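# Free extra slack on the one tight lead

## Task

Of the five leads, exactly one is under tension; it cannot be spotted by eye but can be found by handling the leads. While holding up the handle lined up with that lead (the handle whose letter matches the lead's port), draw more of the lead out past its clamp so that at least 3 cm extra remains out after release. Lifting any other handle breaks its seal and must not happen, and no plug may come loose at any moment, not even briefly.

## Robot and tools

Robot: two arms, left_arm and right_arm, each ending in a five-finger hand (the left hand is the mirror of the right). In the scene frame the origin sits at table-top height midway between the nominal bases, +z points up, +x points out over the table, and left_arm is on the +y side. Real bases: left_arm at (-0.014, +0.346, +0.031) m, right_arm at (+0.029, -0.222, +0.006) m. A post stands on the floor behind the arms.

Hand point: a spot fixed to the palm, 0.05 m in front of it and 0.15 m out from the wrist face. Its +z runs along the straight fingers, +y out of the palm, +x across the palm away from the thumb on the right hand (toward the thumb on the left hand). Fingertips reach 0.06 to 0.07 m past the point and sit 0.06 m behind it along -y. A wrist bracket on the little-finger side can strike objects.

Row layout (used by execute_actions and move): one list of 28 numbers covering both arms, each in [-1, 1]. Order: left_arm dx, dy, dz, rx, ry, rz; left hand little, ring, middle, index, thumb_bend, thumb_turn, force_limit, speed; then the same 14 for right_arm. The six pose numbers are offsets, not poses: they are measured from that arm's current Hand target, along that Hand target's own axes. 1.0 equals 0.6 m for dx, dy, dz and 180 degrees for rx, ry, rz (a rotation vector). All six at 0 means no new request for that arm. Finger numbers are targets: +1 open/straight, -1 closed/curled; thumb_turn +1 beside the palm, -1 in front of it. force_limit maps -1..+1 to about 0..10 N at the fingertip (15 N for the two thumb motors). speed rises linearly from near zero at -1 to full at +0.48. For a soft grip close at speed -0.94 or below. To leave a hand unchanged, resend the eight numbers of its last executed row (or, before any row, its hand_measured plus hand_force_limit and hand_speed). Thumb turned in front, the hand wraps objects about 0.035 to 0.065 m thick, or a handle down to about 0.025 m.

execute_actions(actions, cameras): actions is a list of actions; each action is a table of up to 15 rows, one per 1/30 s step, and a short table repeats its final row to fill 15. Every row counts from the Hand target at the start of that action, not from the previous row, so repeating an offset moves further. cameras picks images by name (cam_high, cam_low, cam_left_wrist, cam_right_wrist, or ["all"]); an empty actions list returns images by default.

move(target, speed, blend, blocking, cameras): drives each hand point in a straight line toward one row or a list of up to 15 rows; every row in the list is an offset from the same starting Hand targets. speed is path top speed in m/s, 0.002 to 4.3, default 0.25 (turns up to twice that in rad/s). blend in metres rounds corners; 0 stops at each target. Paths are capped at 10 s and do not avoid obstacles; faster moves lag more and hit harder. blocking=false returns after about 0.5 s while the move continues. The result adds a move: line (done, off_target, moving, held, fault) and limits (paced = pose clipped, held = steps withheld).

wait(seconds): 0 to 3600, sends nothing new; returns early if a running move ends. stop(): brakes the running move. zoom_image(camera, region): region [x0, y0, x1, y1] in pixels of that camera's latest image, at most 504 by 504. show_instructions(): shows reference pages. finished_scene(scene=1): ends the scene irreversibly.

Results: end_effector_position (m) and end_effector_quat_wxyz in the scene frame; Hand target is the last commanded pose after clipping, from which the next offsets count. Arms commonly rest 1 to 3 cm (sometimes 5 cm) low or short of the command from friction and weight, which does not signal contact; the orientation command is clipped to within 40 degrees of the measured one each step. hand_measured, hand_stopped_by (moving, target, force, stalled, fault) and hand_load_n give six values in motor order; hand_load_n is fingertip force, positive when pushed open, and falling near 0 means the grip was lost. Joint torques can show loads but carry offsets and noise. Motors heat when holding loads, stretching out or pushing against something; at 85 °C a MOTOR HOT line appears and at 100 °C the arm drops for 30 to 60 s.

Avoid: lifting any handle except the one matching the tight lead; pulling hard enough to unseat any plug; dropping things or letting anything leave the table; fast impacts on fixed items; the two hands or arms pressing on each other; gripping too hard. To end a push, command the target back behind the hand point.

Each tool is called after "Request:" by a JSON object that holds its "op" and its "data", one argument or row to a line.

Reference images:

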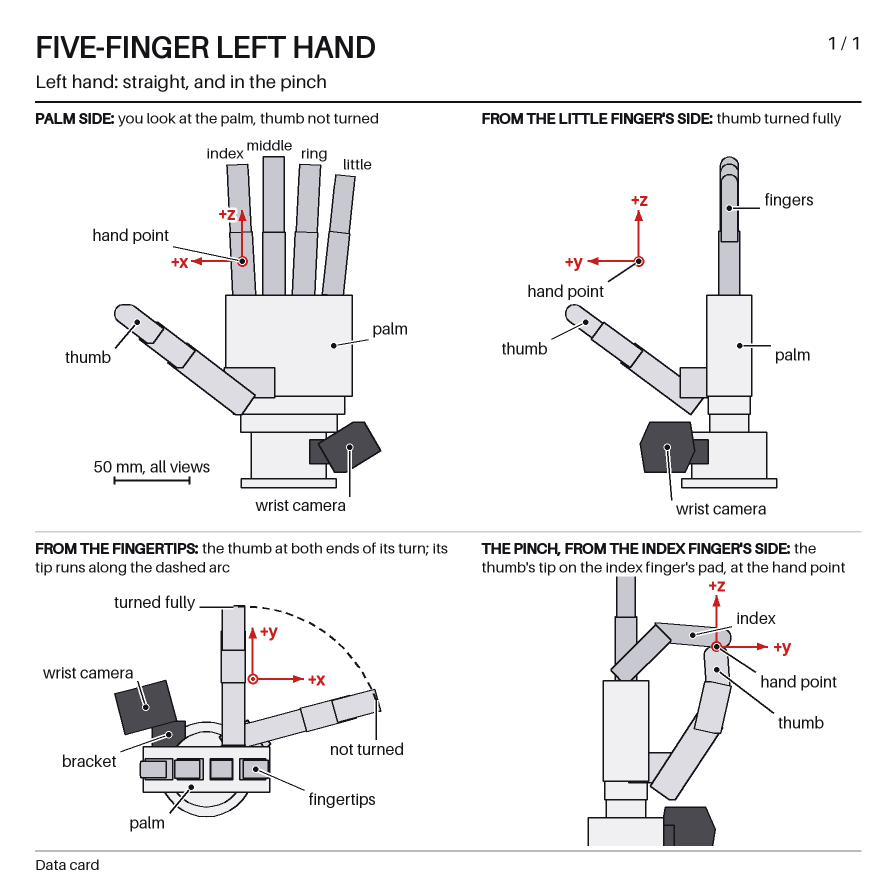

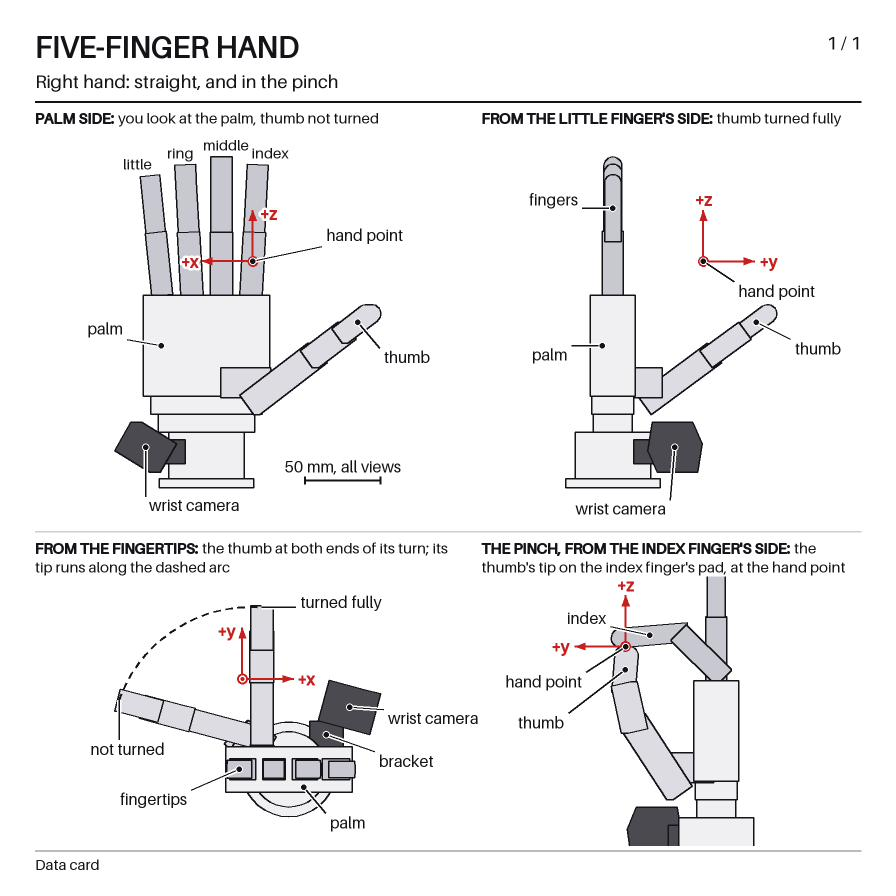

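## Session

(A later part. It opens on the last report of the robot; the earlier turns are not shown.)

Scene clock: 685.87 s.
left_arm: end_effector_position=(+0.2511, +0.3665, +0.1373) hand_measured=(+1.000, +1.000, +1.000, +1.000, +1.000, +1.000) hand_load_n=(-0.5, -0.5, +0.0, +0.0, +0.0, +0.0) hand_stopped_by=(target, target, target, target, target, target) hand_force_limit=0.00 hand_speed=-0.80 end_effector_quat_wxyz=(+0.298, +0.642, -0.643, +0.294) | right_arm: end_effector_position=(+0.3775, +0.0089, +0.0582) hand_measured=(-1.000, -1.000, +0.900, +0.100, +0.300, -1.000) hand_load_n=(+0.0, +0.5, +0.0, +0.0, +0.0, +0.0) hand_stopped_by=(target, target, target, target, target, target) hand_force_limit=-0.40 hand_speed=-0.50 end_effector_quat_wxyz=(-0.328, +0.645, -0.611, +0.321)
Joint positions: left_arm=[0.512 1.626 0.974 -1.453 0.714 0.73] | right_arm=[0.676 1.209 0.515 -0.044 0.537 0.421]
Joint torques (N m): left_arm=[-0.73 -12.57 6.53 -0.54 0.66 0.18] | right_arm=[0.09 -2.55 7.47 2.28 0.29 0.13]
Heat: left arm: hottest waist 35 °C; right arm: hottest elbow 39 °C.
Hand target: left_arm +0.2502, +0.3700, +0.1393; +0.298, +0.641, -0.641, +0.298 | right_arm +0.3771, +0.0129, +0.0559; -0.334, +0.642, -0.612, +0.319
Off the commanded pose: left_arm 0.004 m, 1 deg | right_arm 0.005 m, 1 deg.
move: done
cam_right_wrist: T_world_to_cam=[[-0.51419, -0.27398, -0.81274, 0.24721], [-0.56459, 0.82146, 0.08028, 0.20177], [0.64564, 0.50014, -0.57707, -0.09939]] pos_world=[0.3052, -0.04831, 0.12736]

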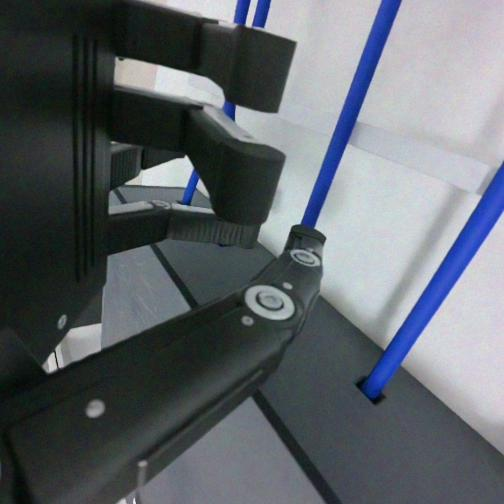

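Request:
{"op": "move", "data": {
  "target": [0,0,0,0,0,0,1,1,1,1,1,1,0,-0.8, 0,0.03,0.0148,0,0,0,-1,-1,0.9,0.1,0.3,-1,-0.4,-0.5],
  "speed": 0.05,
  "cameras": ["cam_right_wrist"]
}}

Scene clock: 692.37 s.
left_arm: end_effector_position=(+0.2511, +0.3665, +0.1373) hand_measured=(+1.000, +1.000, +1.000, +1.000, +1.000, +1.000) hand_load_n=(+0.0, +0.0, +0.0, +0.0, +0.0, +0.0) hand_stopped_by=(target, target, target, target, target, target) hand_force_limit=0.00 hand_speed=-0.80 end_effector_quat_wxyz=(+0.298, +0.642, -0.643, +0.294) | right_arm: end_effector_position=(+0.3751, +0.0093, +0.0393) hand_measured=(-1.000, -1.000, +0.900, +0.100, +0.300, -1.000) hand_load_n=(+0.0, +0.0, -0.5, +0.0, +0.0, +0.0) hand_stopped_by=(target, target, target, target, target, target) hand_force_limit=-0.40 hand_speed=-0.50 end_effector_quat_wxyz=(-0.330, +0.644, -0.611, +0.321)
Joint positions: left_arm=[0.512 1.626 0.974 -1.453 0.714 0.73] | right_arm=[0.682 1.257 0.484 0.033 0.542 0.426]
Joint torques (N m): left_arm=[-0.79 -12.63 6.5 -0.55 0.67 0.19] | right_arm=[0.21 -2.73 6.95 2.26 0.29 0.14]
Heat: left arm: hottest waist 35 °C; right arm: hottest elbow 39 °C.
Hand target: left_arm +0.2502, +0.3700, +0.1393; +0.298, +0.641, -0.641, +0.298 | right_arm +0.3742, +0.0128, +0.0363; -0.334, +0.642, -0.612, +0.319
Off the commanded pose: left_arm 0.004 m, 1 deg | right_arm 0.005 m, 1 deg.
move: done
cam_right_wrist: T_world_to_cam=[[-0.51267, -0.27248, -0.8142, 0.23031], [-0.5646, 0.82142, 0.08062, 0.20167], [0.64683, 0.50103, -0.57496, -0.10956]] pos_world=[0.3028, -0.04801, 0.10826]

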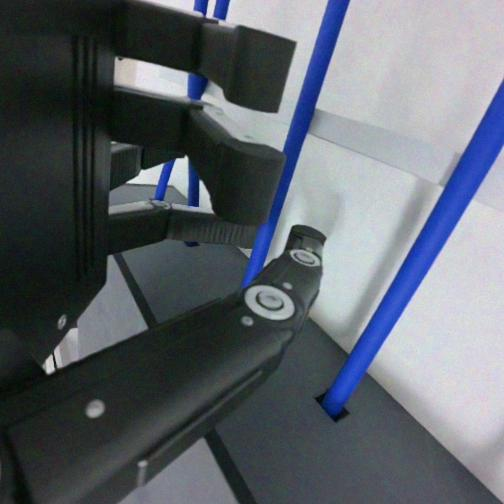

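Request:
{"op": "execute_actions", "data": {
  "actions": [
    [[0,0,0,0,0,0,1,1,1,1,1,1,0,-0.8, 0,0,0,0,0,0,-1,-1,0.9,0.0,0.05,-1,-0.6,-0.7]],
    [[0,0,0,0,0,0,1,1,1,1,1,1,0,-0.8, 0,0,0,0,0,0,-1,-1,0.9,0.0,0.05,-1,-0.6,-0.7]],
    [[0,0,0,0,0,0,1,1,1,1,1,1,0,-0.8, 0,0,0,0,0,0,-1,-1,0.9,-0.45,0.05,-1,-0.4,-0.9]],
    [[0,0,0,0,0,0,1,1,1,1,1,1,0,-0.8, 0,0,0,0,0,0,-1,-1,0.9,-0.45,0.05,-1,-0.4,-0.9]],
    [[0,0,0,0,0,0,1,1,1,1,1,1,0,-0.8, 0,0,0,0,0,0,-1,-1,0.9,-0.45,0.05,-1,-0.4,-0.9]]
  ],
  "cameras": ["cam_right_wrist","cam_high"]
}}

Request:
{"op": "zoom_image", "data": {
  "camera": "cam_right_wrist",
  "region": [180, 60, 430, 310]
}}

Scene clock: 702.83 s.
left_arm: end_effector_position=(+0.2511, +0.3665, +0.1373) hand_measured=(+1.000, +1.000, +1.000, +1.000, +1.000, +1.000) hand_load_n=(+0.0, +0.0, +0.0, +0.0, +0.0, +0.0) hand_stopped_by=(target, target, target, target, target, target) hand_force_limit=0.00 hand_speed=-0.80 end_effector_quat_wxyz=(+0.298, +0.642, -0.643, +0.294) | right_arm: end_effector_position=(+0.3753, +0.0093, +0.0394) hand_measured=(-1.000, -1.000, +0.900, -0.156, +0.050, -1.000) hand_load_n=(+0.0, +0.0, +0.0, +4.0, +0.5, +0.0) hand_stopped_by=(target, target, target, force, target, target) hand_force_limit=-0.40 hand_speed=-0.90 end_effector_quat_wxyz=(-0.330, +0.644, -0.611, +0.321)
Joint positions: left_arm=[0.512 1.626 0.974 -1.453 0.714 0.73] | right_arm=[0.682 1.257 0.484 0.034 0.542 0.428]
Joint torques (N m): left_arm=[-0.85 -12.57 6.52 -0.54 0.67 0.18] | right_arm=[0.15 -2.73 6.95 2.25 0.28 0.12]
Heat: left arm: hottest waist 35 °C; right arm: hottest elbow 39 °C.
Hand target: left_arm +0.2502, +0.3700, +0.1393; +0.298, +0.641, -0.641, +0.298 | right_arm +0.3743, +0.0128, +0.0363; -0.334, +0.642, -0.612, +0.319
Off the commanded pose: left_arm 0.004 m, 1 deg | right_arm 0.005 m, 1 deg.
cam_right_wrist: T_world_to_cam=[[-0.51264, -0.27118, -0.81466, 0.23041], [-0.56386, 0.82186, 0.08124, 0.2014], [0.6475, 0.501, -0.57423, -0.10984]] pos_world=[0.3028, -0.04801, 0.10827]
Images, in order (width x height): cam_high 504x504, cam_right_wrist 504x504.

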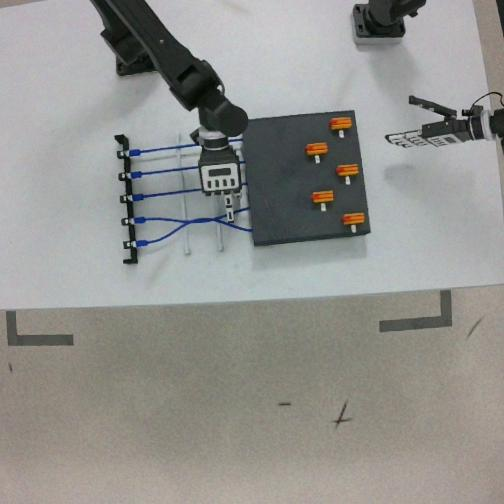

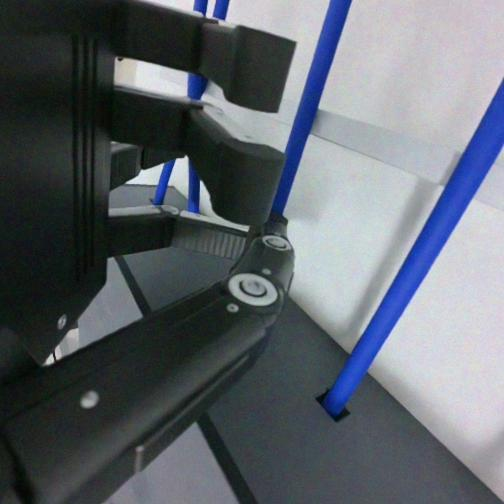

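Scaled by 2.016.

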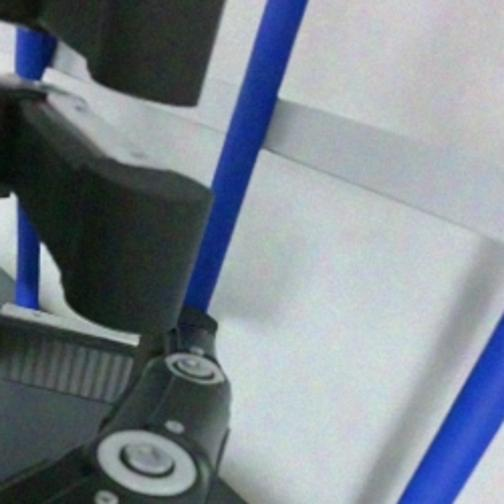

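Request:
{"op": "move", "data": {
  "target": [0,0,0,0,0,0,1,1,1,1,1,1,0,-0.8, 0.045,0,0,0,0,0,-1,-1,0.9,-0.45,0.05,-1,-0.4,-0.9],
  "speed": 0.03,
  "cameras": ["cam_right_wrist","cam_high"]
}}

Request:
{"op": "zoom_image", "data": {
  "camera": "cam_high",
  "region": [115, 130, 265, 280]
}}

Scene clock: 708.03 s.
left_arm: end_effector_position=(+0.2511, +0.3665, +0.1373) hand_measured=(+1.000, +1.000, +1.000, +1.000, +1.000, +1.000) hand_load_n=(-0.5, +0.0, +0.0, +0.0, +0.0, +0.0) hand_stopped_by=(target, target, target, target, target, target) hand_force_limit=0.00 hand_speed=-0.80 end_effector_quat_wxyz=(+0.298, +0.642, -0.643, +0.294) | right_arm: end_effector_position=(+0.3754, +0.0029, +0.0397) hand_measured=(-1.000, -1.000, +0.900, -0.156, +0.050, -1.000) hand_load_n=(+0.0, +0.0, +0.0, +3.5, +0.5, +1.0) hand_stopped_by=(target, target, target, force, target, target) hand_force_limit=-0.40 hand_speed=-0.90 end_effector_quat_wxyz=(-0.345, +0.641, -0.614, +0.304)
Joint positions: left_arm=[0.512 1.626 0.974 -1.453 0.714 0.73] | right_arm=[0.64 1.233 0.455 0.072 0.476 0.415]
Joint torques (N m): left_arm=[-0.79 -12.57 6.52 -0.51 0.66 0.18] | right_arm=[-2.08 -4.13 5.87 1.72 0.68 -0.35]
Heat: left arm: hottest waist 35 °C; right arm: hottest elbow 39 °C.
Hand target: left_arm +0.2502, +0.3700, +0.1393; +0.298, +0.641, -0.641, +0.298 | right_arm +0.3755, -0.0141, +0.0363; -0.334, +0.642, -0.612, +0.319
Off the commanded pose: left_arm 0.004 m, 1 deg | right_arm 0.017 m, 2 deg.
move: off_target (right_arm)
cam_right_wrist: T_world_to_cam=[[-0.51121, -0.24217, -0.82463, 0.22886], [-0.57524, 0.80929, 0.11895, 0.2095], [0.63856, 0.53517, -0.55303, -0.1041]] pos_world=[0.30398, -0.05842, 0.10623]
Images, in order (width x height): cam_high 504x504, cam_right_wrist 504x504.

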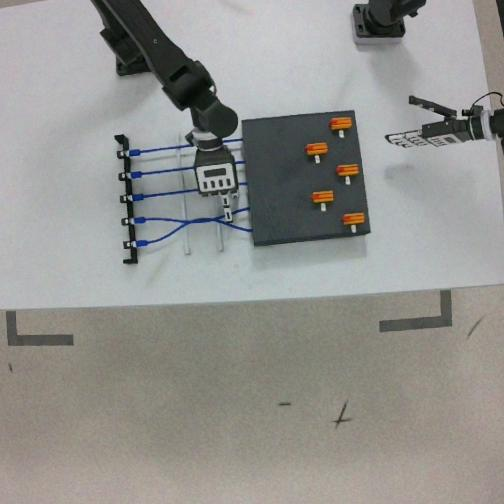

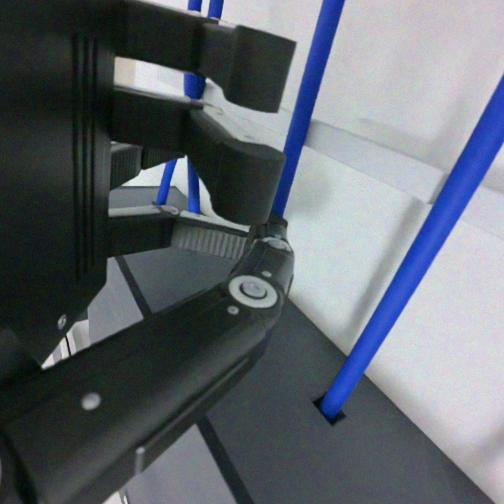

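Scaled by 3.360.

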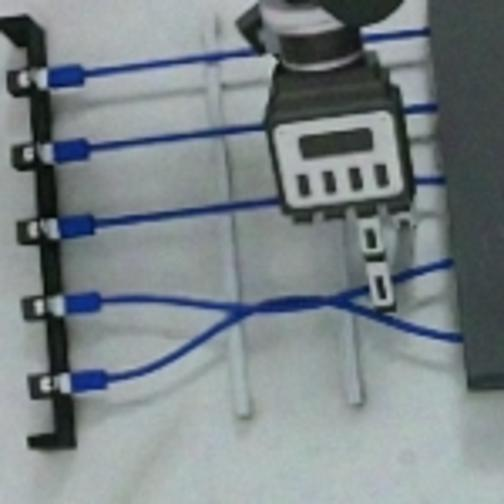

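Request:
{"op": "move", "data": {
  "target": [0,0,0,0,0,0,1,1,1,1,1,1,0,-0.8, 0.02,0,0,0,0,0,-1,-1,0.9,-0.45,0.05,-1,-0.4,-0.9],
  "speed": 0.03,
  "cameras": ["cam_right_wrist","cam_high"]
}}

Request:
{"op": "zoom_image", "data": {
  "camera": "cam_high",
  "region": [115, 130, 265, 280]
}}

Scene clock: 715.43 s.
left_arm: end_effector_position=(+0.2511, +0.3665, +0.1373) hand_measured=(+1.000, +1.000, +1.000, +1.000, +1.000, +1.000) hand_load_n=(+0.0, +0.0, +0.0, +0.0, +0.0, +0.0) hand_stopped_by=(target, target, target, target, target, target) hand_force_limit=0.00 hand_speed=-0.80 end_effector_quat_wxyz=(+0.298, +0.642, -0.643, +0.294) | right_arm: end_effector_position=(+0.3776, -0.0188, +0.0389) hand_measured=(-1.000, -1.000, +0.900, -0.156, +0.050, -1.000) hand_load_n=(+0.0, +0.0, +0.5, +0.0, +0.0, +0.0) hand_stopped_by=(target, target, target, force, target, target) hand_force_limit=-0.40 hand_speed=-0.90 end_effector_quat_wxyz=(-0.337, +0.641, -0.614, +0.313)
Joint positions: left_arm=[0.512 1.626 0.974 -1.453 0.714 0.73] | right_arm=[0.59 1.204 0.431 0.076 0.46 0.372]
Joint torques (N m): left_arm=[-0.79 -12.57 6.53 -0.53 0.67 0.18] | right_arm=[-1.26 -3.31 6.31 1.94 0.21 -0.17]
Heat: left arm: hottest waist 35 °C; right arm: hottest elbow 38 °C.
Hand target: left_arm +0.2502, +0.3700, +0.1393; +0.298, +0.641, -0.641, +0.298 | right_arm +0.3759, -0.0263, +0.0361; -0.334, +0.642, -0.612, +0.319
Off the commanded pose: left_arm 0.004 m, 1 deg | right_arm 0.008 m, 1 deg.
move: done
cam_right_wrist: T_world_to_cam=[[-0.51191, -0.25391, -0.82066, 0.22393], [-0.56565, 0.81861, 0.09957, 0.22579], [0.64652, 0.51518, -0.56268, -0.09737]] pos_world=[0.3053, -0.07781, 0.1065]
Images, in order (width x height): cam_high 504x504, cam_right_wrist 504x504.

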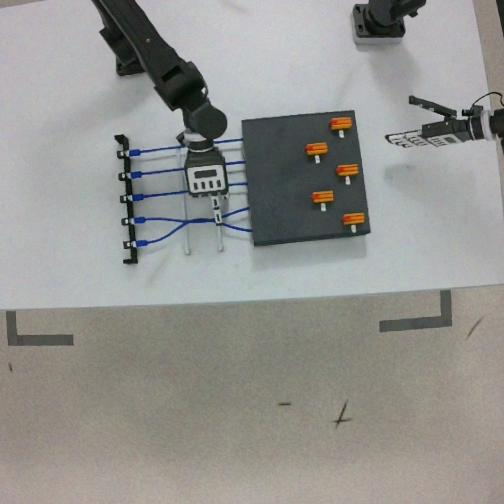

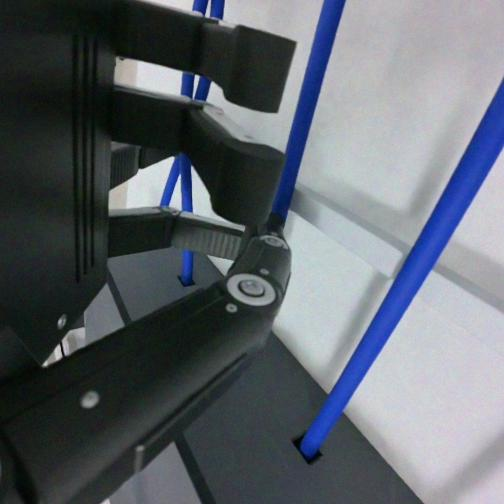

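Scaled by 3.360.

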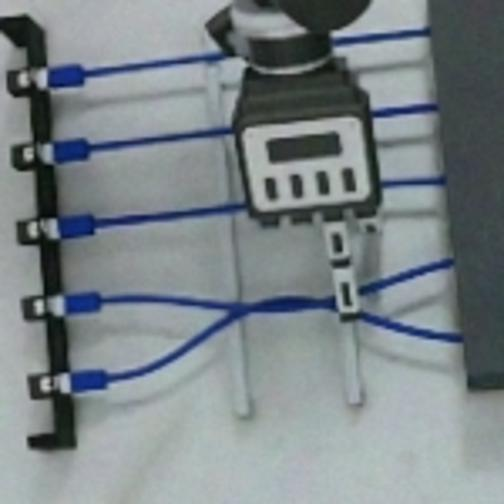

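Request:
{"op": "execute_actions", "data": {
  "actions": [
    [[0,0,0,0,0,0,1,1,1,1,1,1,0,-0.8, 0,0,0,0,0,0,-1,-1,0.9,0.1,0.3,-1,-0.4,-0.5]],
    [[0,0,0,0,0,0,1,1,1,1,1,1,0,-0.8, 0,0,0,0,0,0,-1,-1,0.9,0.1,0.3,-1,-0.4,-0.5]]
  ],
  "cameras": ["cam_right_wrist"]
}}

Request:
{"op": "zoom_image", "data": {
  "camera": "cam_right_wrist",
  "region": [180, 60, 430, 310]
}}

Scene clock: 722.27 s.
left_arm: end_effector_position=(+0.2511, +0.3665, +0.1373) hand_measured=(+1.000, +1.000, +1.000, +1.000, +1.000, +1.000) hand_load_n=(+0.0, +0.0, +0.5, +0.0, +0.0, +0.0) hand_stopped_by=(target, target, target, target, target, target) hand_force_limit=0.00 hand_speed=-0.80 end_effector_quat_wxyz=(+0.298, +0.642, -0.643, +0.294) | right_arm: end_effector_position=(+0.3771, -0.0201, +0.0386) hand_measured=(-1.000, -1.000, +0.900, +0.100, +0.300, -1.000) hand_load_n=(+0.0, +0.0, +1.0, +0.0, +0.0, +0.0) hand_stopped_by=(target, target, target, target, target, target) hand_force_limit=-0.40 hand_speed=-0.50 end_effector_quat_wxyz=(-0.337, +0.641, -0.613, +0.314)
Joint positions: left_arm=[0.512 1.626 0.974 -1.453 0.714 0.73] | right_arm=[0.589 1.202 0.427 0.078 0.46 0.368]
Joint torques (N m): left_arm=[-0.85 -12.57 6.52 -0.53 0.66 0.18] | right_arm=[-1.03 -3.08 6.54 1.81 0.21 -0.14]
Heat: left arm: hottest waist 35 °C; right arm: hottest elbow 38 °C.
Hand target: left_arm +0.2502, +0.3700, +0.1393; +0.298, +0.641, -0.641, +0.298 | right_arm +0.3759, -0.0262, +0.0362; -0.334, +0.642, -0.612, +0.319
Off the commanded pose: left_arm 0.004 m, 1 deg | right_arm 0.007 m, 1 deg.
cam_right_wrist: T_world_to_cam=[[-0.51057, -0.25603, -0.82083, 0.22251], [-0.56634, 0.81845, 0.09698, 0.22693], [0.64698, 0.51439, -0.56287, -0.09671]] pos_world=[0.3047, -0.07901, 0.1062]

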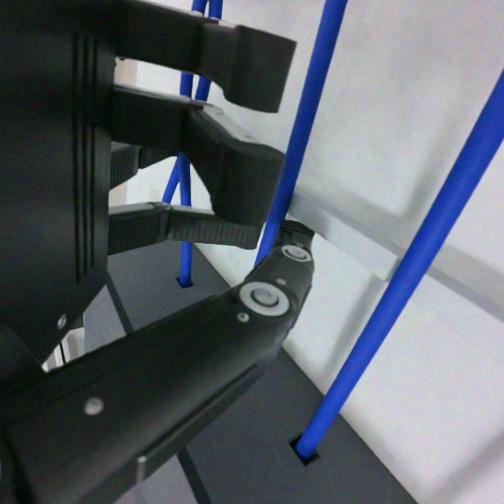

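Scaled by 2.016.

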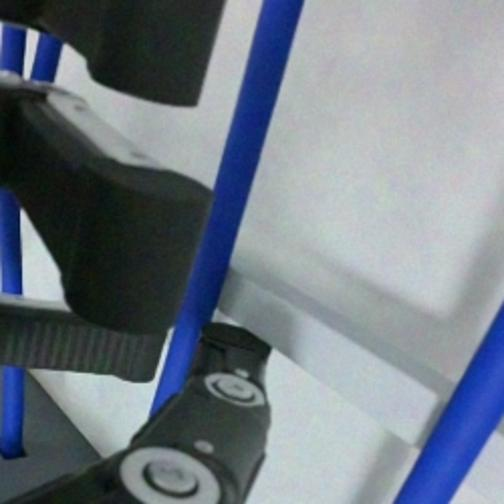

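Request:
{"op": "move", "data": {
  "target": [0,0,0,0,0,0,1,1,1,1,1,1,0,-0.8, -0.0467,0.0047,0.002,0,0,0,-1,-1,0.9,0.1,0.3,-1,-0.4,-0.5],
  "speed": 0.04,
  "cameras": ["cam_right_wrist"]
}}

Scene clock: 732.00 s.
left_arm: end_effector_position=(+0.2511, +0.3665, +0.1373) hand_measured=(+1.000, +1.000, +1.000, +1.000, +1.000, +1.000) hand_load_n=(+0.0, +0.0, +0.0, +0.0, +0.0, +0.0) hand_stopped_by=(target, target, target, target, target, target) hand_force_limit=0.00 hand_speed=-0.80 end_effector_quat_wxyz=(+0.298, +0.642, -0.643, +0.294) | right_arm: end_effector_position=(+0.3724, -0.0142, +0.0352) hand_measured=(-1.000, -1.000, +0.900, +0.100, +0.300, -1.000) hand_load_n=(+0.0, +0.5, +3.0, +0.0, +0.5, +0.0) hand_stopped_by=(target, target, target, target, target, target) hand_force_limit=-0.40 hand_speed=-0.50 end_effector_quat_wxyz=(-0.331, +0.634, -0.616, +0.331)
Joint positions: left_arm=[0.512 1.626 0.974 -1.453 0.714 0.73] | right_arm=[0.644 1.221 0.428 0.078 0.541 0.405]
Joint torques (N m): left_arm=[-0.85 -12.63 6.5 -0.53 0.67 0.18] | right_arm=[0.85 -0.56 9.29 1.33 -0.47 0.13]
Heat: left arm: hottest waist 35 °C; right arm: hottest elbow 38 °C.
Hand target: left_arm +0.2502, +0.3700, +0.1393; +0.298, +0.641, -0.641, +0.298 | right_arm +0.3741, +0.0017, +0.0332; -0.334, +0.642, -0.612, +0.319
Off the commanded pose: left_arm 0.004 m, 1 deg | right_arm 0.016 m, 2 deg.
move: off_target (right_arm)
cam_right_wrist: T_world_to_cam=[[-0.50401, -0.26101, -0.82332, 0.21641], [-0.54516, 0.8355, 0.06886, 0.2131], [0.66991, 0.48354, -0.56339, -0.10762]] pos_world=[0.29734, -0.06952, 0.10287]

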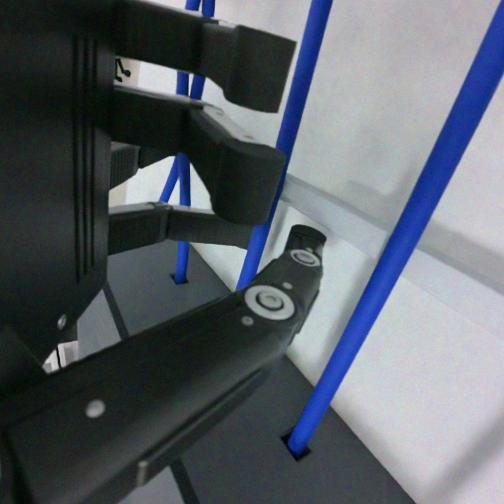

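Request:
{"op": "move", "data": {
  "target": [0,0,0,0,0,0,1,1,1,1,1,1,0,-0.8, 0.02,-0.0398,-0.0157,0,0,0,-1,-1,1,0.1,0.3,-1,-0.4,-0.5],
  "speed": 0.04,
  "cameras": ["cam_right_wrist"]
}}

Scene clock: 741.07 s.
left_arm: end_effector_position=(+0.2511, +0.3665, +0.1373) hand_measured=(+1.000, +1.000, +1.000, +1.000, +1.000, +1.000) hand_load_n=(+0.0, +0.0, +0.0, +0.0, +0.0, -0.5) hand_stopped_by=(target, target, target, target, target, target) hand_force_limit=0.00 hand_speed=-0.80 end_effector_quat_wxyz=(+0.298, +0.642, -0.643, +0.294) | right_arm: end_effector_position=(+0.3642, -0.0188, +0.0368) hand_measured=(-1.000, -1.000, +1.000, +0.100, +0.300, -1.000) hand_load_n=(+0.0, +0.0, +0.0, +0.0, +0.0, +0.0) hand_stopped_by=(target, target, target, target, target, target) hand_force_limit=-0.40 hand_speed=-0.50 end_effector_quat_wxyz=(-0.319, +0.649, -0.615, +0.314)
Joint positions: left_arm=[0.512 1.626 0.974 -1.453 0.714 0.73] | right_arm=[0.624 1.183 0.434 0.002 0.491 0.393]
Joint torques (N m): left_arm=[-0.85 -12.63 6.52 -0.53 0.67 0.18] | right_arm=[-0.97 -3.31 10.95 0.88 0.12 -0.13]
Heat: left arm: hottest waist 35 °C; right arm: hottest elbow 38 °C.
Hand target: left_arm +0.2502, +0.3700, +0.1393; +0.298, +0.641, -0.641, +0.298 | right_arm +0.3806, -0.0100, +0.0581; -0.334, +0.642, -0.612, +0.319
Off the commanded pose: left_arm 0.004 m, 1 deg | right_arm 0.028 m, 2 deg.
move: off_target (right_arm)
cam_right_wrist: T_world_to_cam=[[-0.53494, -0.27685, -0.79824, 0.22237], [-0.56148, 0.82247, 0.09102, 0.21721], [0.63133, 0.49689, -0.59542, -0.08347]] pos_world=[0.29361, -0.07561, 0.10804]

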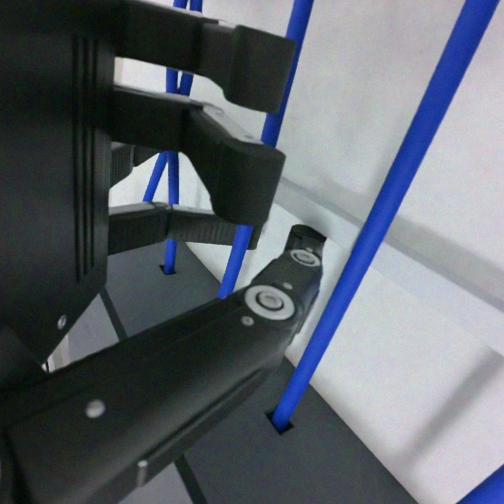

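Request:
{"op": "execute_actions", "data": {
  "actions": [
    [[0,0,0,0,0,0,1,1,1,1,1,1,0,-0.8, 0,0,0,0,0,0,-1,-1,1,0.45,0.3,-1,-0.4,-0.5]],
    [[0,0,0,0,0,0,1,1,1,1,1,1,0,-0.8, 0,0,0,0,0,0,-1,-1,1,0.45,0.3,-1,-0.4,-0.5]]
  ],
  "cameras": ["cam_right_wrist"]
}}

Scene clock: 751.33 s.
left_arm: end_effector_position=(+0.2511, +0.3665, +0.1373) hand_measured=(+1.000, +1.000, +1.000, +1.000, +1.000, +1.000) hand_load_n=(+0.0, +0.0, +0.0, +0.0, +0.0, -0.5) hand_stopped_by=(target, target, target, target, target, target) hand_force_limit=0.00 hand_speed=-0.80 end_effector_quat_wxyz=(+0.298, +0.642, -0.643, +0.294) | right_arm: end_effector_position=(+0.3641, -0.0189, +0.0367) hand_measured=(-1.000, -1.000, +1.000, +0.450, +0.300, -1.000) hand_load_n=(+0.0, +0.0, +0.0, +0.0, +0.0, +0.0) hand_stopped_by=(target, target, target, target, target, target) hand_force_limit=-0.40 hand_speed=-0.50 end_effector_quat_wxyz=(-0.319, +0.650, -0.614, +0.314)
Joint positions: left_arm=[0.512 1.626 0.974 -1.453 0.714 0.73] | right_arm=[0.624 1.183 0.434 0.002 0.491 0.392]
Joint torques (N m): left_arm=[-0.79 -12.57 6.53 -0.53 0.67 0.18] | right_arm=[-0.97 -3.43 11 0.91 0.12 -0.11]
Heat: left arm: hottest waist 35 °C; right arm: hottest elbow 39 °C.
Hand target: left_arm +0.2502, +0.3700, +0.1393; +0.298, +0.641, -0.641, +0.298 | right_arm +0.3805, -0.0100, +0.0580; -0.334, +0.642, -0.612, +0.319
Off the commanded pose: left_arm 0.004 m, 1 deg | right_arm 0.028 m, 2 deg.
cam_right_wrist: T_world_to_cam=[[-0.53493, -0.27816, -0.79779, 0.22219], [-0.56203, 0.82219, 0.09018, 0.21752], [0.63085, 0.49662, -0.59615, -0.08322]] pos_world=[0.29361, -0.07571, 0.10804]

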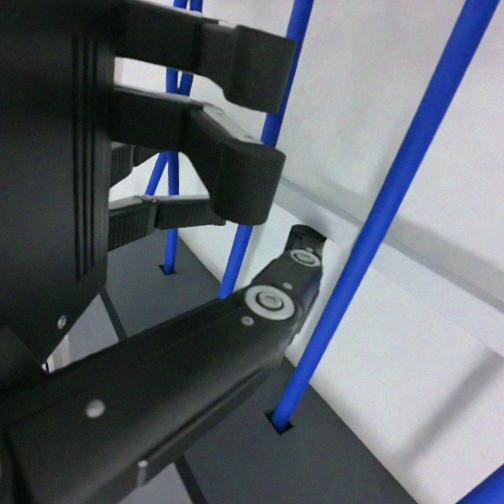

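Request:
{"op": "move", "data": {
  "target": [0,0,0,0,0,0,1,1,1,1,1,1,0,-0.8, -0.0158,-0.0878,-0.0402,0,0,0,-1,-1,1,0.45,0.3,-1,-0.4,-0.5],
  "speed": 0.06,
  "cameras": ["cam_right_wrist","cam_high"]
}}

Request:
{"op": "zoom_image", "data": {
  "camera": "cam_high",
  "region": [115, 130, 265, 280]
}}

Scene clock: 758.50 s.
left_arm: end_effector_position=(+0.2511, +0.3665, +0.1373) hand_measured=(+1.000, +1.000, +1.000, +1.000, +1.000, +1.000) hand_load_n=(+0.0, +0.0, +0.0, +0.0, +0.0, +0.0) hand_stopped_by=(target, target, target, target, target, target) hand_force_limit=0.00 hand_speed=-0.80 end_effector_quat_wxyz=(+0.298, +0.642, -0.643, +0.294) | right_arm: end_effector_position=(+0.3762, -0.0095, +0.0895) hand_measured=(-1.000, -1.000, +1.000, +0.450, +0.300, -1.000) hand_load_n=(+0.0, +0.5, +0.0, +0.0, +0.0, +0.5) hand_stopped_by=(target, target, target, target, target, target) hand_force_limit=-0.40 hand_speed=-0.50 end_effector_quat_wxyz=(-0.316, +0.651, -0.615, +0.314)
Joint positions: left_arm=[0.512 1.626 0.974 -1.453 0.714 0.73] | right_arm=[0.624 1.103 0.556 -0.207 0.492 0.392]
Joint torques (N m): left_arm=[-0.85 -12.63 6.53 -0.54 0.67 0.19] | right_arm=[-0.5 -3.31 12.29 0.96 0.27 -0.07]
Heat: left arm: hottest waist 35 °C; right arm: hottest elbow 40 °C.
Hand target: left_arm +0.2502, +0.3700, +0.1393; +0.298, +0.641, -0.641, +0.298 | right_arm +0.3906, +0.0000, +0.1151; -0.334, +0.642, -0.612, +0.319
Off the commanded pose: left_arm 0.004 m, 1 deg | right_arm 0.031 m, 2 deg.
move: off_target (right_arm)
cam_right_wrist: T_world_to_cam=[[-0.53867, -0.28119, -0.79421, 0.27454], [-0.5614, 0.82269, 0.0895, 0.21171], [0.62822, 0.49408, -0.60102, -0.06267]] pos_world=[0.30611, -0.06601, 0.16143]
Images, in order (width x height): cam_high 504x504, cam_right_wrist 504x504.

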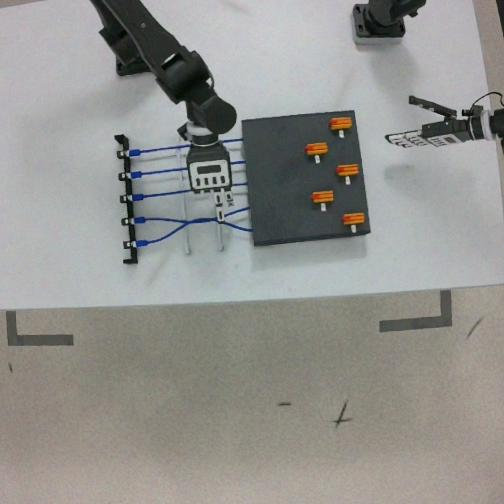

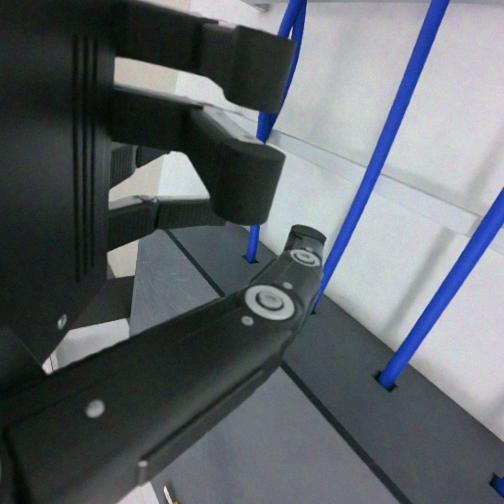

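Scaled by 3.360.

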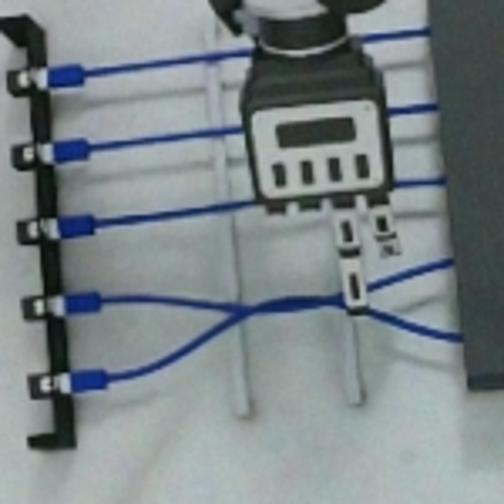

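Request:
{"op": "move", "data": {
  "target": [0,0,0,0,0,0,1,1,1,1,1,1,0,-0.8, -0.0277,0.0467,0.0065,0,0,0,-1,-1,0.1,0.1,0.3,-1,-0.4,-0.5],
  "speed": 0.06,
  "cameras": ["cam_right_wrist"]
}}

Scene clock: 775.40 s.
left_arm: end_effector_position=(+0.2511, +0.3665, +0.1373) hand_measured=(+1.000, +1.000, +1.000, +1.000, +1.000, +1.000) hand_load_n=(+0.0, +0.0, +0.0, +0.0, +0.0, +0.0) hand_stopped_by=(target, target, target, target, target, target) hand_force_limit=0.00 hand_speed=-0.80 end_effector_quat_wxyz=(+0.298, +0.642, -0.643, +0.294) | right_arm: end_effector_position=(+0.3714, +0.0080, +0.0858) hand_measured=(-1.000, -1.000, +0.100, +0.100, +0.300, -1.000) hand_load_n=(+0.0, +0.0, +0.0, +0.0, +0.0, +0.0) hand_stopped_by=(target, target, target, target, target, target) hand_force_limit=-0.40 hand_speed=-0.50 end_effector_quat_wxyz=(-0.323, +0.649, -0.610, +0.320)
Joint positions: left_arm=[0.512 1.626 0.974 -1.453 0.714 0.73] | right_arm=[0.686 1.131 0.556 -0.179 0.543 0.428]
Joint torques (N m): left_arm=[-0.91 -12.57 6.52 -0.53 0.67 0.18] | right_arm=[-0.03 -1.96 9.26 2.22 0.29 0.13]
Heat: left arm: hottest waist 35 °C; right arm: hottest elbow 41 °C.
Hand target: left_arm +0.2502, +0.3700, +0.1393; +0.298, +0.641, -0.641, +0.298 | right_arm +0.3768, +0.0160, +0.0900; -0.334, +0.642, -0.612, +0.319
Off the commanded pose: left_arm 0.004 m, 1 deg | right_arm 0.011 m, 1 deg.
move: off_target (right_arm)
cam_right_wrist: T_world_to_cam=[[-0.52116, -0.28223, -0.80544, 0.26834], [-0.56574, 0.82085, 0.07843, 0.19754], [0.63901, 0.49654, -0.58747, -0.07574]] pos_world=[0.3, -0.0488, 0.15614]

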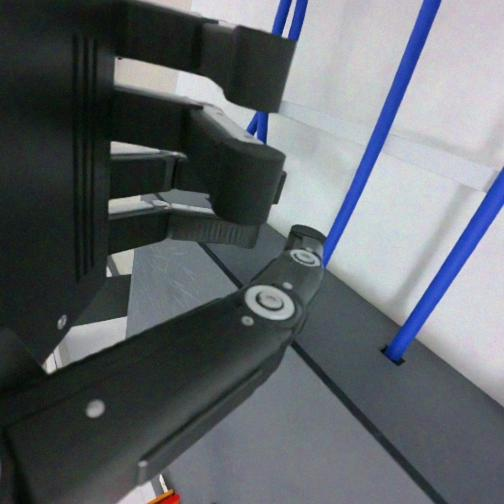

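Request:
{"op": "move", "data": {
  "target": [0,0,0,0,0,0,1,1,1,1,1,1,0,-0.8, -0.001,0.0485,0.0293,0,0,0,-1,-1,0.1,0.1,0.3,-1,-0.4,-0.5],
  "speed": 0.06,
  "cameras": ["cam_right_wrist"]
}}

Scene clock: 786.80 s.
left_arm: end_effector_position=(+0.2511, +0.3665, +0.1373) hand_measured=(+1.000, +1.000, +1.000, +1.000, +1.000, +1.000) hand_load_n=(+0.0, +0.0, +0.0, +0.0, +0.0, +0.0) hand_stopped_by=(target, target, target, target, target, target) hand_force_limit=0.00 hand_speed=-0.80 end_effector_quat_wxyz=(+0.298, +0.642, -0.643, +0.294) | right_arm: end_effector_position=(+0.3752, +0.0127, +0.0589) hand_measured=(-1.000, -1.000, +0.100, +0.100, +0.300, -1.000) hand_load_n=(+0.0, +0.0, +0.0, +0.0, +0.0, +0.0) hand_stopped_by=(target, target, target, target, target, target) hand_force_limit=-0.40 hand_speed=-0.50 end_effector_quat_wxyz=(-0.329, +0.645, -0.611, +0.321)
Joint positions: left_arm=[0.512 1.626 0.974 -1.453 0.714 0.73] | right_arm=[0.69 1.21 0.518 -0.051 0.548 0.433]
Joint torques (N m): left_arm=[-0.79 -12.57 6.52 -0.53 0.67 0.18] | right_arm=[0.03 -2.61 7.43 2.26 0.3 0.12]
Heat: left arm: hottest waist 35 °C; right arm: hottest elbow 41 °C.
Hand target: left_arm +0.2502, +0.3700, +0.1393; +0.298, +0.641, -0.641, +0.298 | right_arm +0.3745, +0.0165, +0.0559; -0.334, +0.642, -0.612, +0.319
Off the commanded pose: left_arm 0.004 m, 1 deg | right_arm 0.005 m, 1 deg.
move: done
cam_right_wrist: T_world_to_cam=[[-0.51311, -0.27304, -0.81374, 0.2474], [-0.5647, 0.82136, 0.08048, 0.19731], [0.6464, 0.50081, -0.57564, -0.09985]] pos_world=[0.3029, -0.04451, 0.12796]

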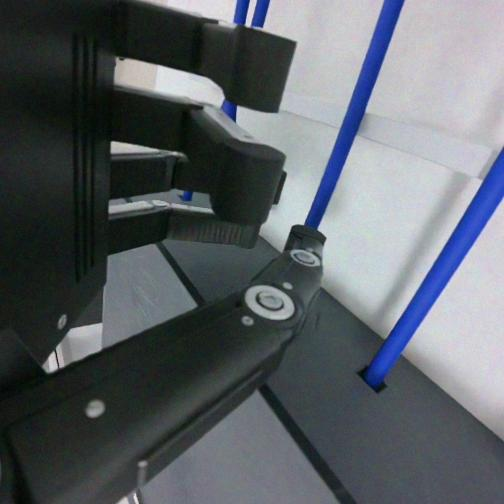

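Request:
{"op": "move", "data": {
  "target": [0,0,0,0,0,0,1,1,1,1,1,1,0,-0.8, 0,0.0305,0.0203,0,0,0,-1,-1,0.1,0.1,0.3,-1,-0.4,-0.5],
  "speed": 0.04,
  "cameras": ["cam_right_wrist"]
}}

Scene clock: 791.70 s.
left_arm: end_effector_position=(+0.2511, +0.3665, +0.1373) hand_measured=(+1.000, +1.000, +1.000, +1.000, +1.000, +1.000) hand_load_n=(+0.0, +0.0, +0.0, +0.0, +0.0, +0.0) hand_stopped_by=(target, target, target, target, target, target) hand_force_limit=0.00 hand_speed=-0.80 end_effector_quat_wxyz=(+0.298, +0.642, -0.643, +0.294) | right_arm: end_effector_position=(+0.3757, +0.0134, +0.0381) hand_measured=(-1.000, -1.000, +0.100, +0.100, +0.300, -1.000) hand_load_n=(+0.0, +0.0, +0.0, +0.0, +0.0, +0.0) hand_stopped_by=(target, target, target, target, target, target) hand_force_limit=-0.40 hand_speed=-0.50 end_effector_quat_wxyz=(-0.331, +0.644, -0.611, +0.321)
Joint positions: left_arm=[0.512 1.626 0.974 -1.453 0.714 0.73] | right_arm=[0.691 1.269 0.49 0.039 0.549 0.434]
Joint torques (N m): left_arm=[-0.79 -12.57 6.52 -0.53 0.67 0.19] | right_arm=[0.15 -2.67 6.82 2.29 0.3 0.12]
Heat: left arm: hottest waist 35 °C; right arm: hottest elbow 40 °C.
Hand target: left_arm +0.2502, +0.3700, +0.1393; +0.298, +0.641, -0.641, +0.298 | right_arm +0.3741, +0.0165, +0.0340; -0.334, +0.642, -0.612, +0.319
Off the commanded pose: left_arm 0.004 m, 1 deg | right_arm 0.005 m, 1 deg.
move: done
cam_right_wrist: T_world_to_cam=[[-0.51143, -0.27088, -0.81551, 0.2303], [-0.56452, 0.82142, 0.08118, 0.19864], [0.64789, 0.50189, -0.57302, -0.11312]] pos_world=[0.3032, -0.04401, 0.10687]

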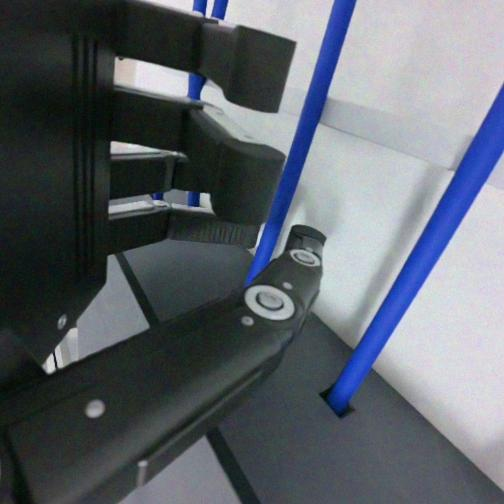

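Request:
{"op": "execute_actions", "data": {
  "actions": []
}}

Scene clock: 809.20 s.
left_arm: end_effector_position=(+0.2511, +0.3665, +0.1373) hand_measured=(+1.000, +1.000, +1.000, +1.000, +1.000, +1.000) hand_load_n=(+0.0, +0.0, +0.0, +0.0, +0.0, +0.0) hand_stopped_by=(target, target, target, target, target, target) hand_force_limit=0.00 hand_speed=-0.80 end_effector_quat_wxyz=(+0.298, +0.642, -0.643, +0.294) | right_arm: end_effector_position=(+0.3757, +0.0134, +0.0381) hand_measured=(-1.000, -1.000, +0.100, +0.100, +0.300, -1.000) hand_load_n=(+0.0, +0.0, +0.0, +0.0, +0.0, +0.0) hand_stopped_by=(target, target, target, target, target, target) hand_force_limit=-0.40 hand_speed=-0.50 end_effector_quat_wxyz=(-0.331, +0.644, -0.611, +0.321)
Joint positions: left_arm=[0.512 1.626 0.974 -1.453 0.714 0.73] | right_arm=[0.691 1.269 0.49 0.039 0.549 0.434]
Joint velocities: within noise
Joint torques (N m): left_arm=[-0.79 -12.63 6.5 -0.54 0.67 0.18] | right_arm=[0.15 -2.73 6.84 2.25 0.29 0.13]
Motor temperatures (°C): left_arm=[35 31 32 24 29 30] | right_arm=[31 31 40 25 26 28]
Heat: left arm: hottest waist 35 °C; right arm: hottest elbow 40 °C.
Hand target: left_arm +0.2502, +0.3700, +0.1393; +0.298, +0.641, -0.641, +0.298 | right_arm +0.3741, +0.0165, +0.0340; -0.334, +0.642, -0.612, +0.319
Off the commanded pose: left_arm 0.004 m, 1 deg | right_arm 0.005 m, 1 deg.
camera_calibration:
cam_left_wrist: T_world_to_cam=[[0.97378, -0.13584, 0.18247, -0.22225], [-0.20375, -0.16415, 0.96516, -0.01789], [-0.10116, -0.97704, -0.18752, 0.52169]] pos_world=[0.26555, 0.47658, 0.15565]
cam_right_wrist: T_world_to_cam=[[-0.51143, -0.27088, -0.81551, 0.2303], [-0.56452, 0.82142, 0.08118, 0.19864], [0.64789, 0.50189, -0.57302, -0.11312]] pos_world=[0.3032, -0.04401, 0.10687]

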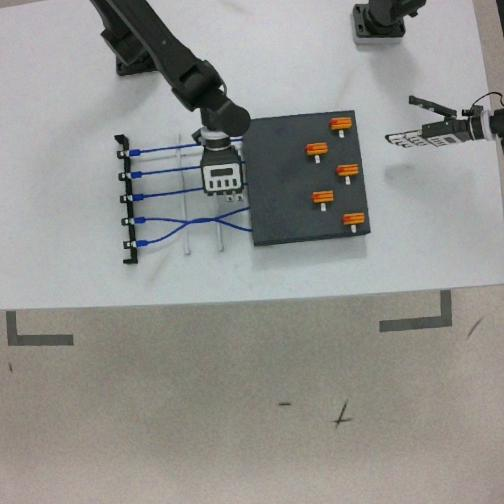

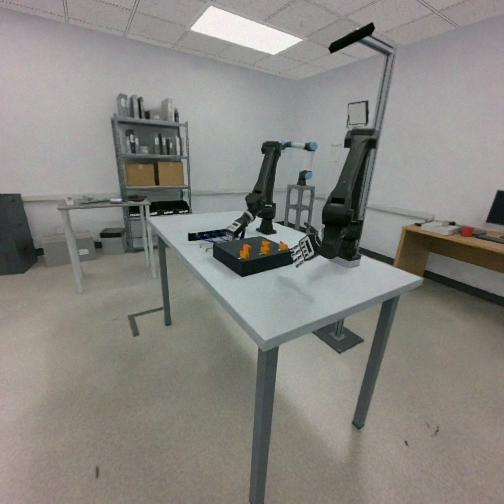

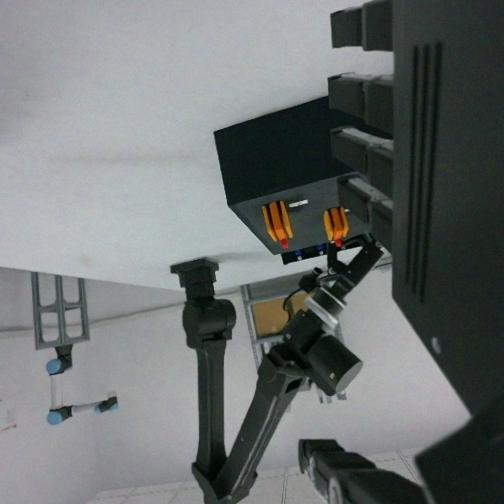

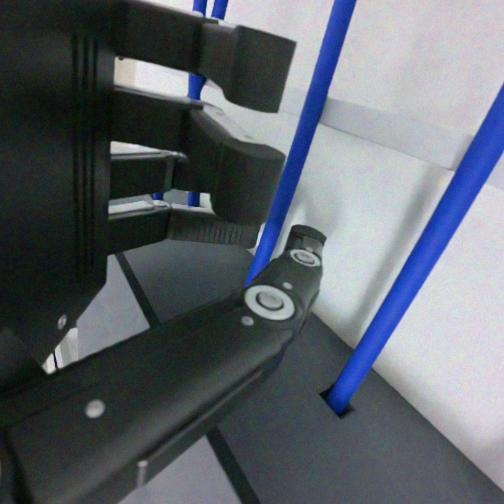

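Request:
{"op": "execute_actions", "data": {
  "actions": [
    [[0,0,0,0,0,0,1,1,1,1,1,1,0,-0.8,0,0,0,0,0,0,-1,-1,0.0,0.0,0.05,-1,0.4,-0.8]],
    [[0,0,0,0,0,0,1,1,1,1,1,1,0,-0.8,0,0,0,0,0,0,-1,-1,0.0,0.0,0.05,-1,0.4,-0.8]]
  ],
  "cameras": ["cam_right_wrist"]
}}

Scene clock: 813.17 s.
left_arm: end_effector_position=(+0.2511, +0.3665, +0.1373) hand_measured=(+1.000, +1.000, +1.000, +1.000, +1.000, +1.000) hand_load_n=(+0.0, +0.0, +0.0, +0.0, -0.5, +0.0) hand_stopped_by=(target, target, target, target, target, target) hand_force_limit=0.00 hand_speed=-0.80 end_effector_quat_wxyz=(+0.298, +0.642, -0.643, +0.294) | right_arm: end_effector_position=(+0.3756, +0.0135, +0.0381) hand_measured=(-1.000, -1.000, +0.000, +0.000, +0.050, -1.000) hand_load_n=(+0.0, +0.0, +0.0, +0.0, +0.5, +0.0) hand_stopped_by=(target, target, target, target, target, target) hand_force_limit=0.40 hand_speed=-0.80 end_effector_quat_wxyz=(-0.331, +0.644, -0.611, +0.321)
Joint positions: left_arm=[0.512 1.626 0.974 -1.453 0.714 0.73] | right_arm=[0.692 1.269 0.49 0.039 0.549 0.434]
Joint torques (N m): left_arm=[-0.79 -12.51 6.52 -0.53 0.67 0.19] | right_arm=[0.09 -2.67 6.8 2.22 0.29 0.12]
Heat: left arm: hottest waist 35 °C; right arm: hottest elbow 39 °C.
Hand target: left_arm +0.2502, +0.3700, +0.1393; +0.298, +0.641, -0.641, +0.298 | right_arm +0.3741, +0.0165, +0.0340; -0.334, +0.642, -0.612, +0.319
Off the commanded pose: left_arm 0.004 m, 1 deg | right_arm 0.005 m, 1 deg.
cam_right_wrist: T_world_to_cam=[[-0.51128, -0.2711, -0.81554, 0.23022], [-0.5648, 0.82123, 0.0811, 0.19858], [0.64776, 0.50208, -0.573, -0.11306]] pos_world=[0.3031, -0.04391, 0.10687]

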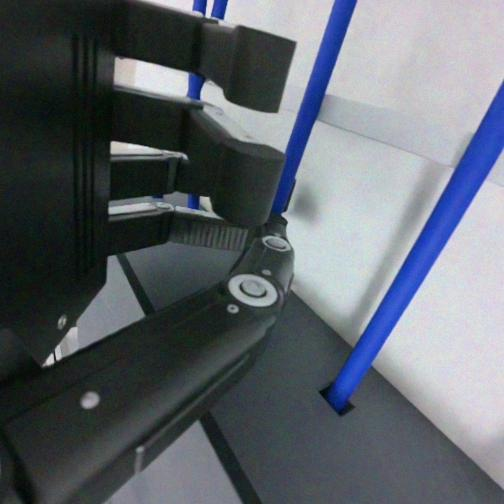

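Request:
{"op": "execute_actions", "data": {
  "actions": [
    [[0,0,0,0,0,0,1,1,1,1,1,1,0,-0.8,0,0,0,0,0,0,-1,-1,-0.45,-0.45,0.05,-1,0.4,-0.9]],
    [[0,0,0,0,0,0,1,1,1,1,1,1,0,-0.8,0,0,0,0,0,0,-1,-1,-0.45,-0.45,0.05,-1,0.4,-0.9]],
    [[0,0,0,0,0,0,1,1,1,1,1,1,0,-0.8,0,0,0,0,0,0,-1,-1,-0.45,-0.45,0.05,-1,0.4,-0.9]],
    [[0,0,0,0,0,0,1,1,1,1,1,1,0,-0.8,0,0,0,0,0,0,-1,-1,-0.45,-0.45,0.05,-1,0.4,-0.9]]
  ],
  "cameras": ["cam_right_wrist"]
}}

Scene clock: 822.50 s.
left_arm: end_effector_position=(+0.2511, +0.3665, +0.1373) hand_measured=(+1.000, +1.000, +1.000, +1.000, +1.000, +1.000) hand_load_n=(+0.0, +0.0, +0.0, +0.0, +0.0, +0.0) hand_stopped_by=(target, target, target, target, target, target) hand_force_limit=0.00 hand_speed=-0.80 end_effector_quat_wxyz=(+0.298, +0.642, -0.643, +0.294) | right_arm: end_effector_position=(+0.3756, +0.0135, +0.0381) hand_measured=(-1.000, -1.000, -0.174, -0.174, +0.050, -1.000) hand_load_n=(+0.0, +0.0, +7.0, +7.0, +2.5, +0.0) hand_stopped_by=(target, target, force, force, target, target) hand_force_limit=0.40 hand_speed=-0.90 end_effector_quat_wxyz=(-0.331, +0.643, -0.611, +0.321)
Joint positions: left_arm=[0.512 1.626 0.974 -1.453 0.714 0.73] | right_arm=[0.692 1.269 0.49 0.039 0.549 0.435]
Joint torques (N m): left_arm=[-0.79 -12.57 6.53 -0.53 0.67 0.18] | right_arm=[0.21 -2.73 6.82 2.28 0.28 0.12]
Heat: left arm: hottest waist 35 °C; right arm: hottest elbow 39 °C.
Hand target: left_arm +0.2502, +0.3700, +0.1393; +0.298, +0.641, -0.641, +0.298 | right_arm +0.3741, +0.0165, +0.0340; -0.334, +0.642, -0.612, +0.319
Off the commanded pose: left_arm 0.004 m, 1 deg | right_arm 0.005 m, 0 deg.
cam_right_wrist: T_world_to_cam=[[-0.51128, -0.27041, -0.81576, 0.23028], [-0.56428, 0.82157, 0.08134, 0.19842], [0.64821, 0.50191, -0.57264, -0.11324]] pos_world=[0.3031, -0.04391, 0.10687]

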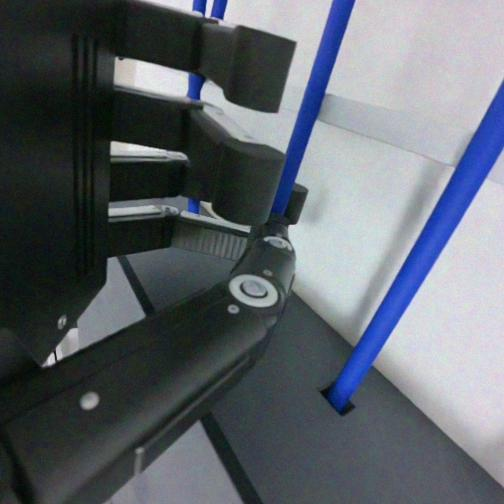

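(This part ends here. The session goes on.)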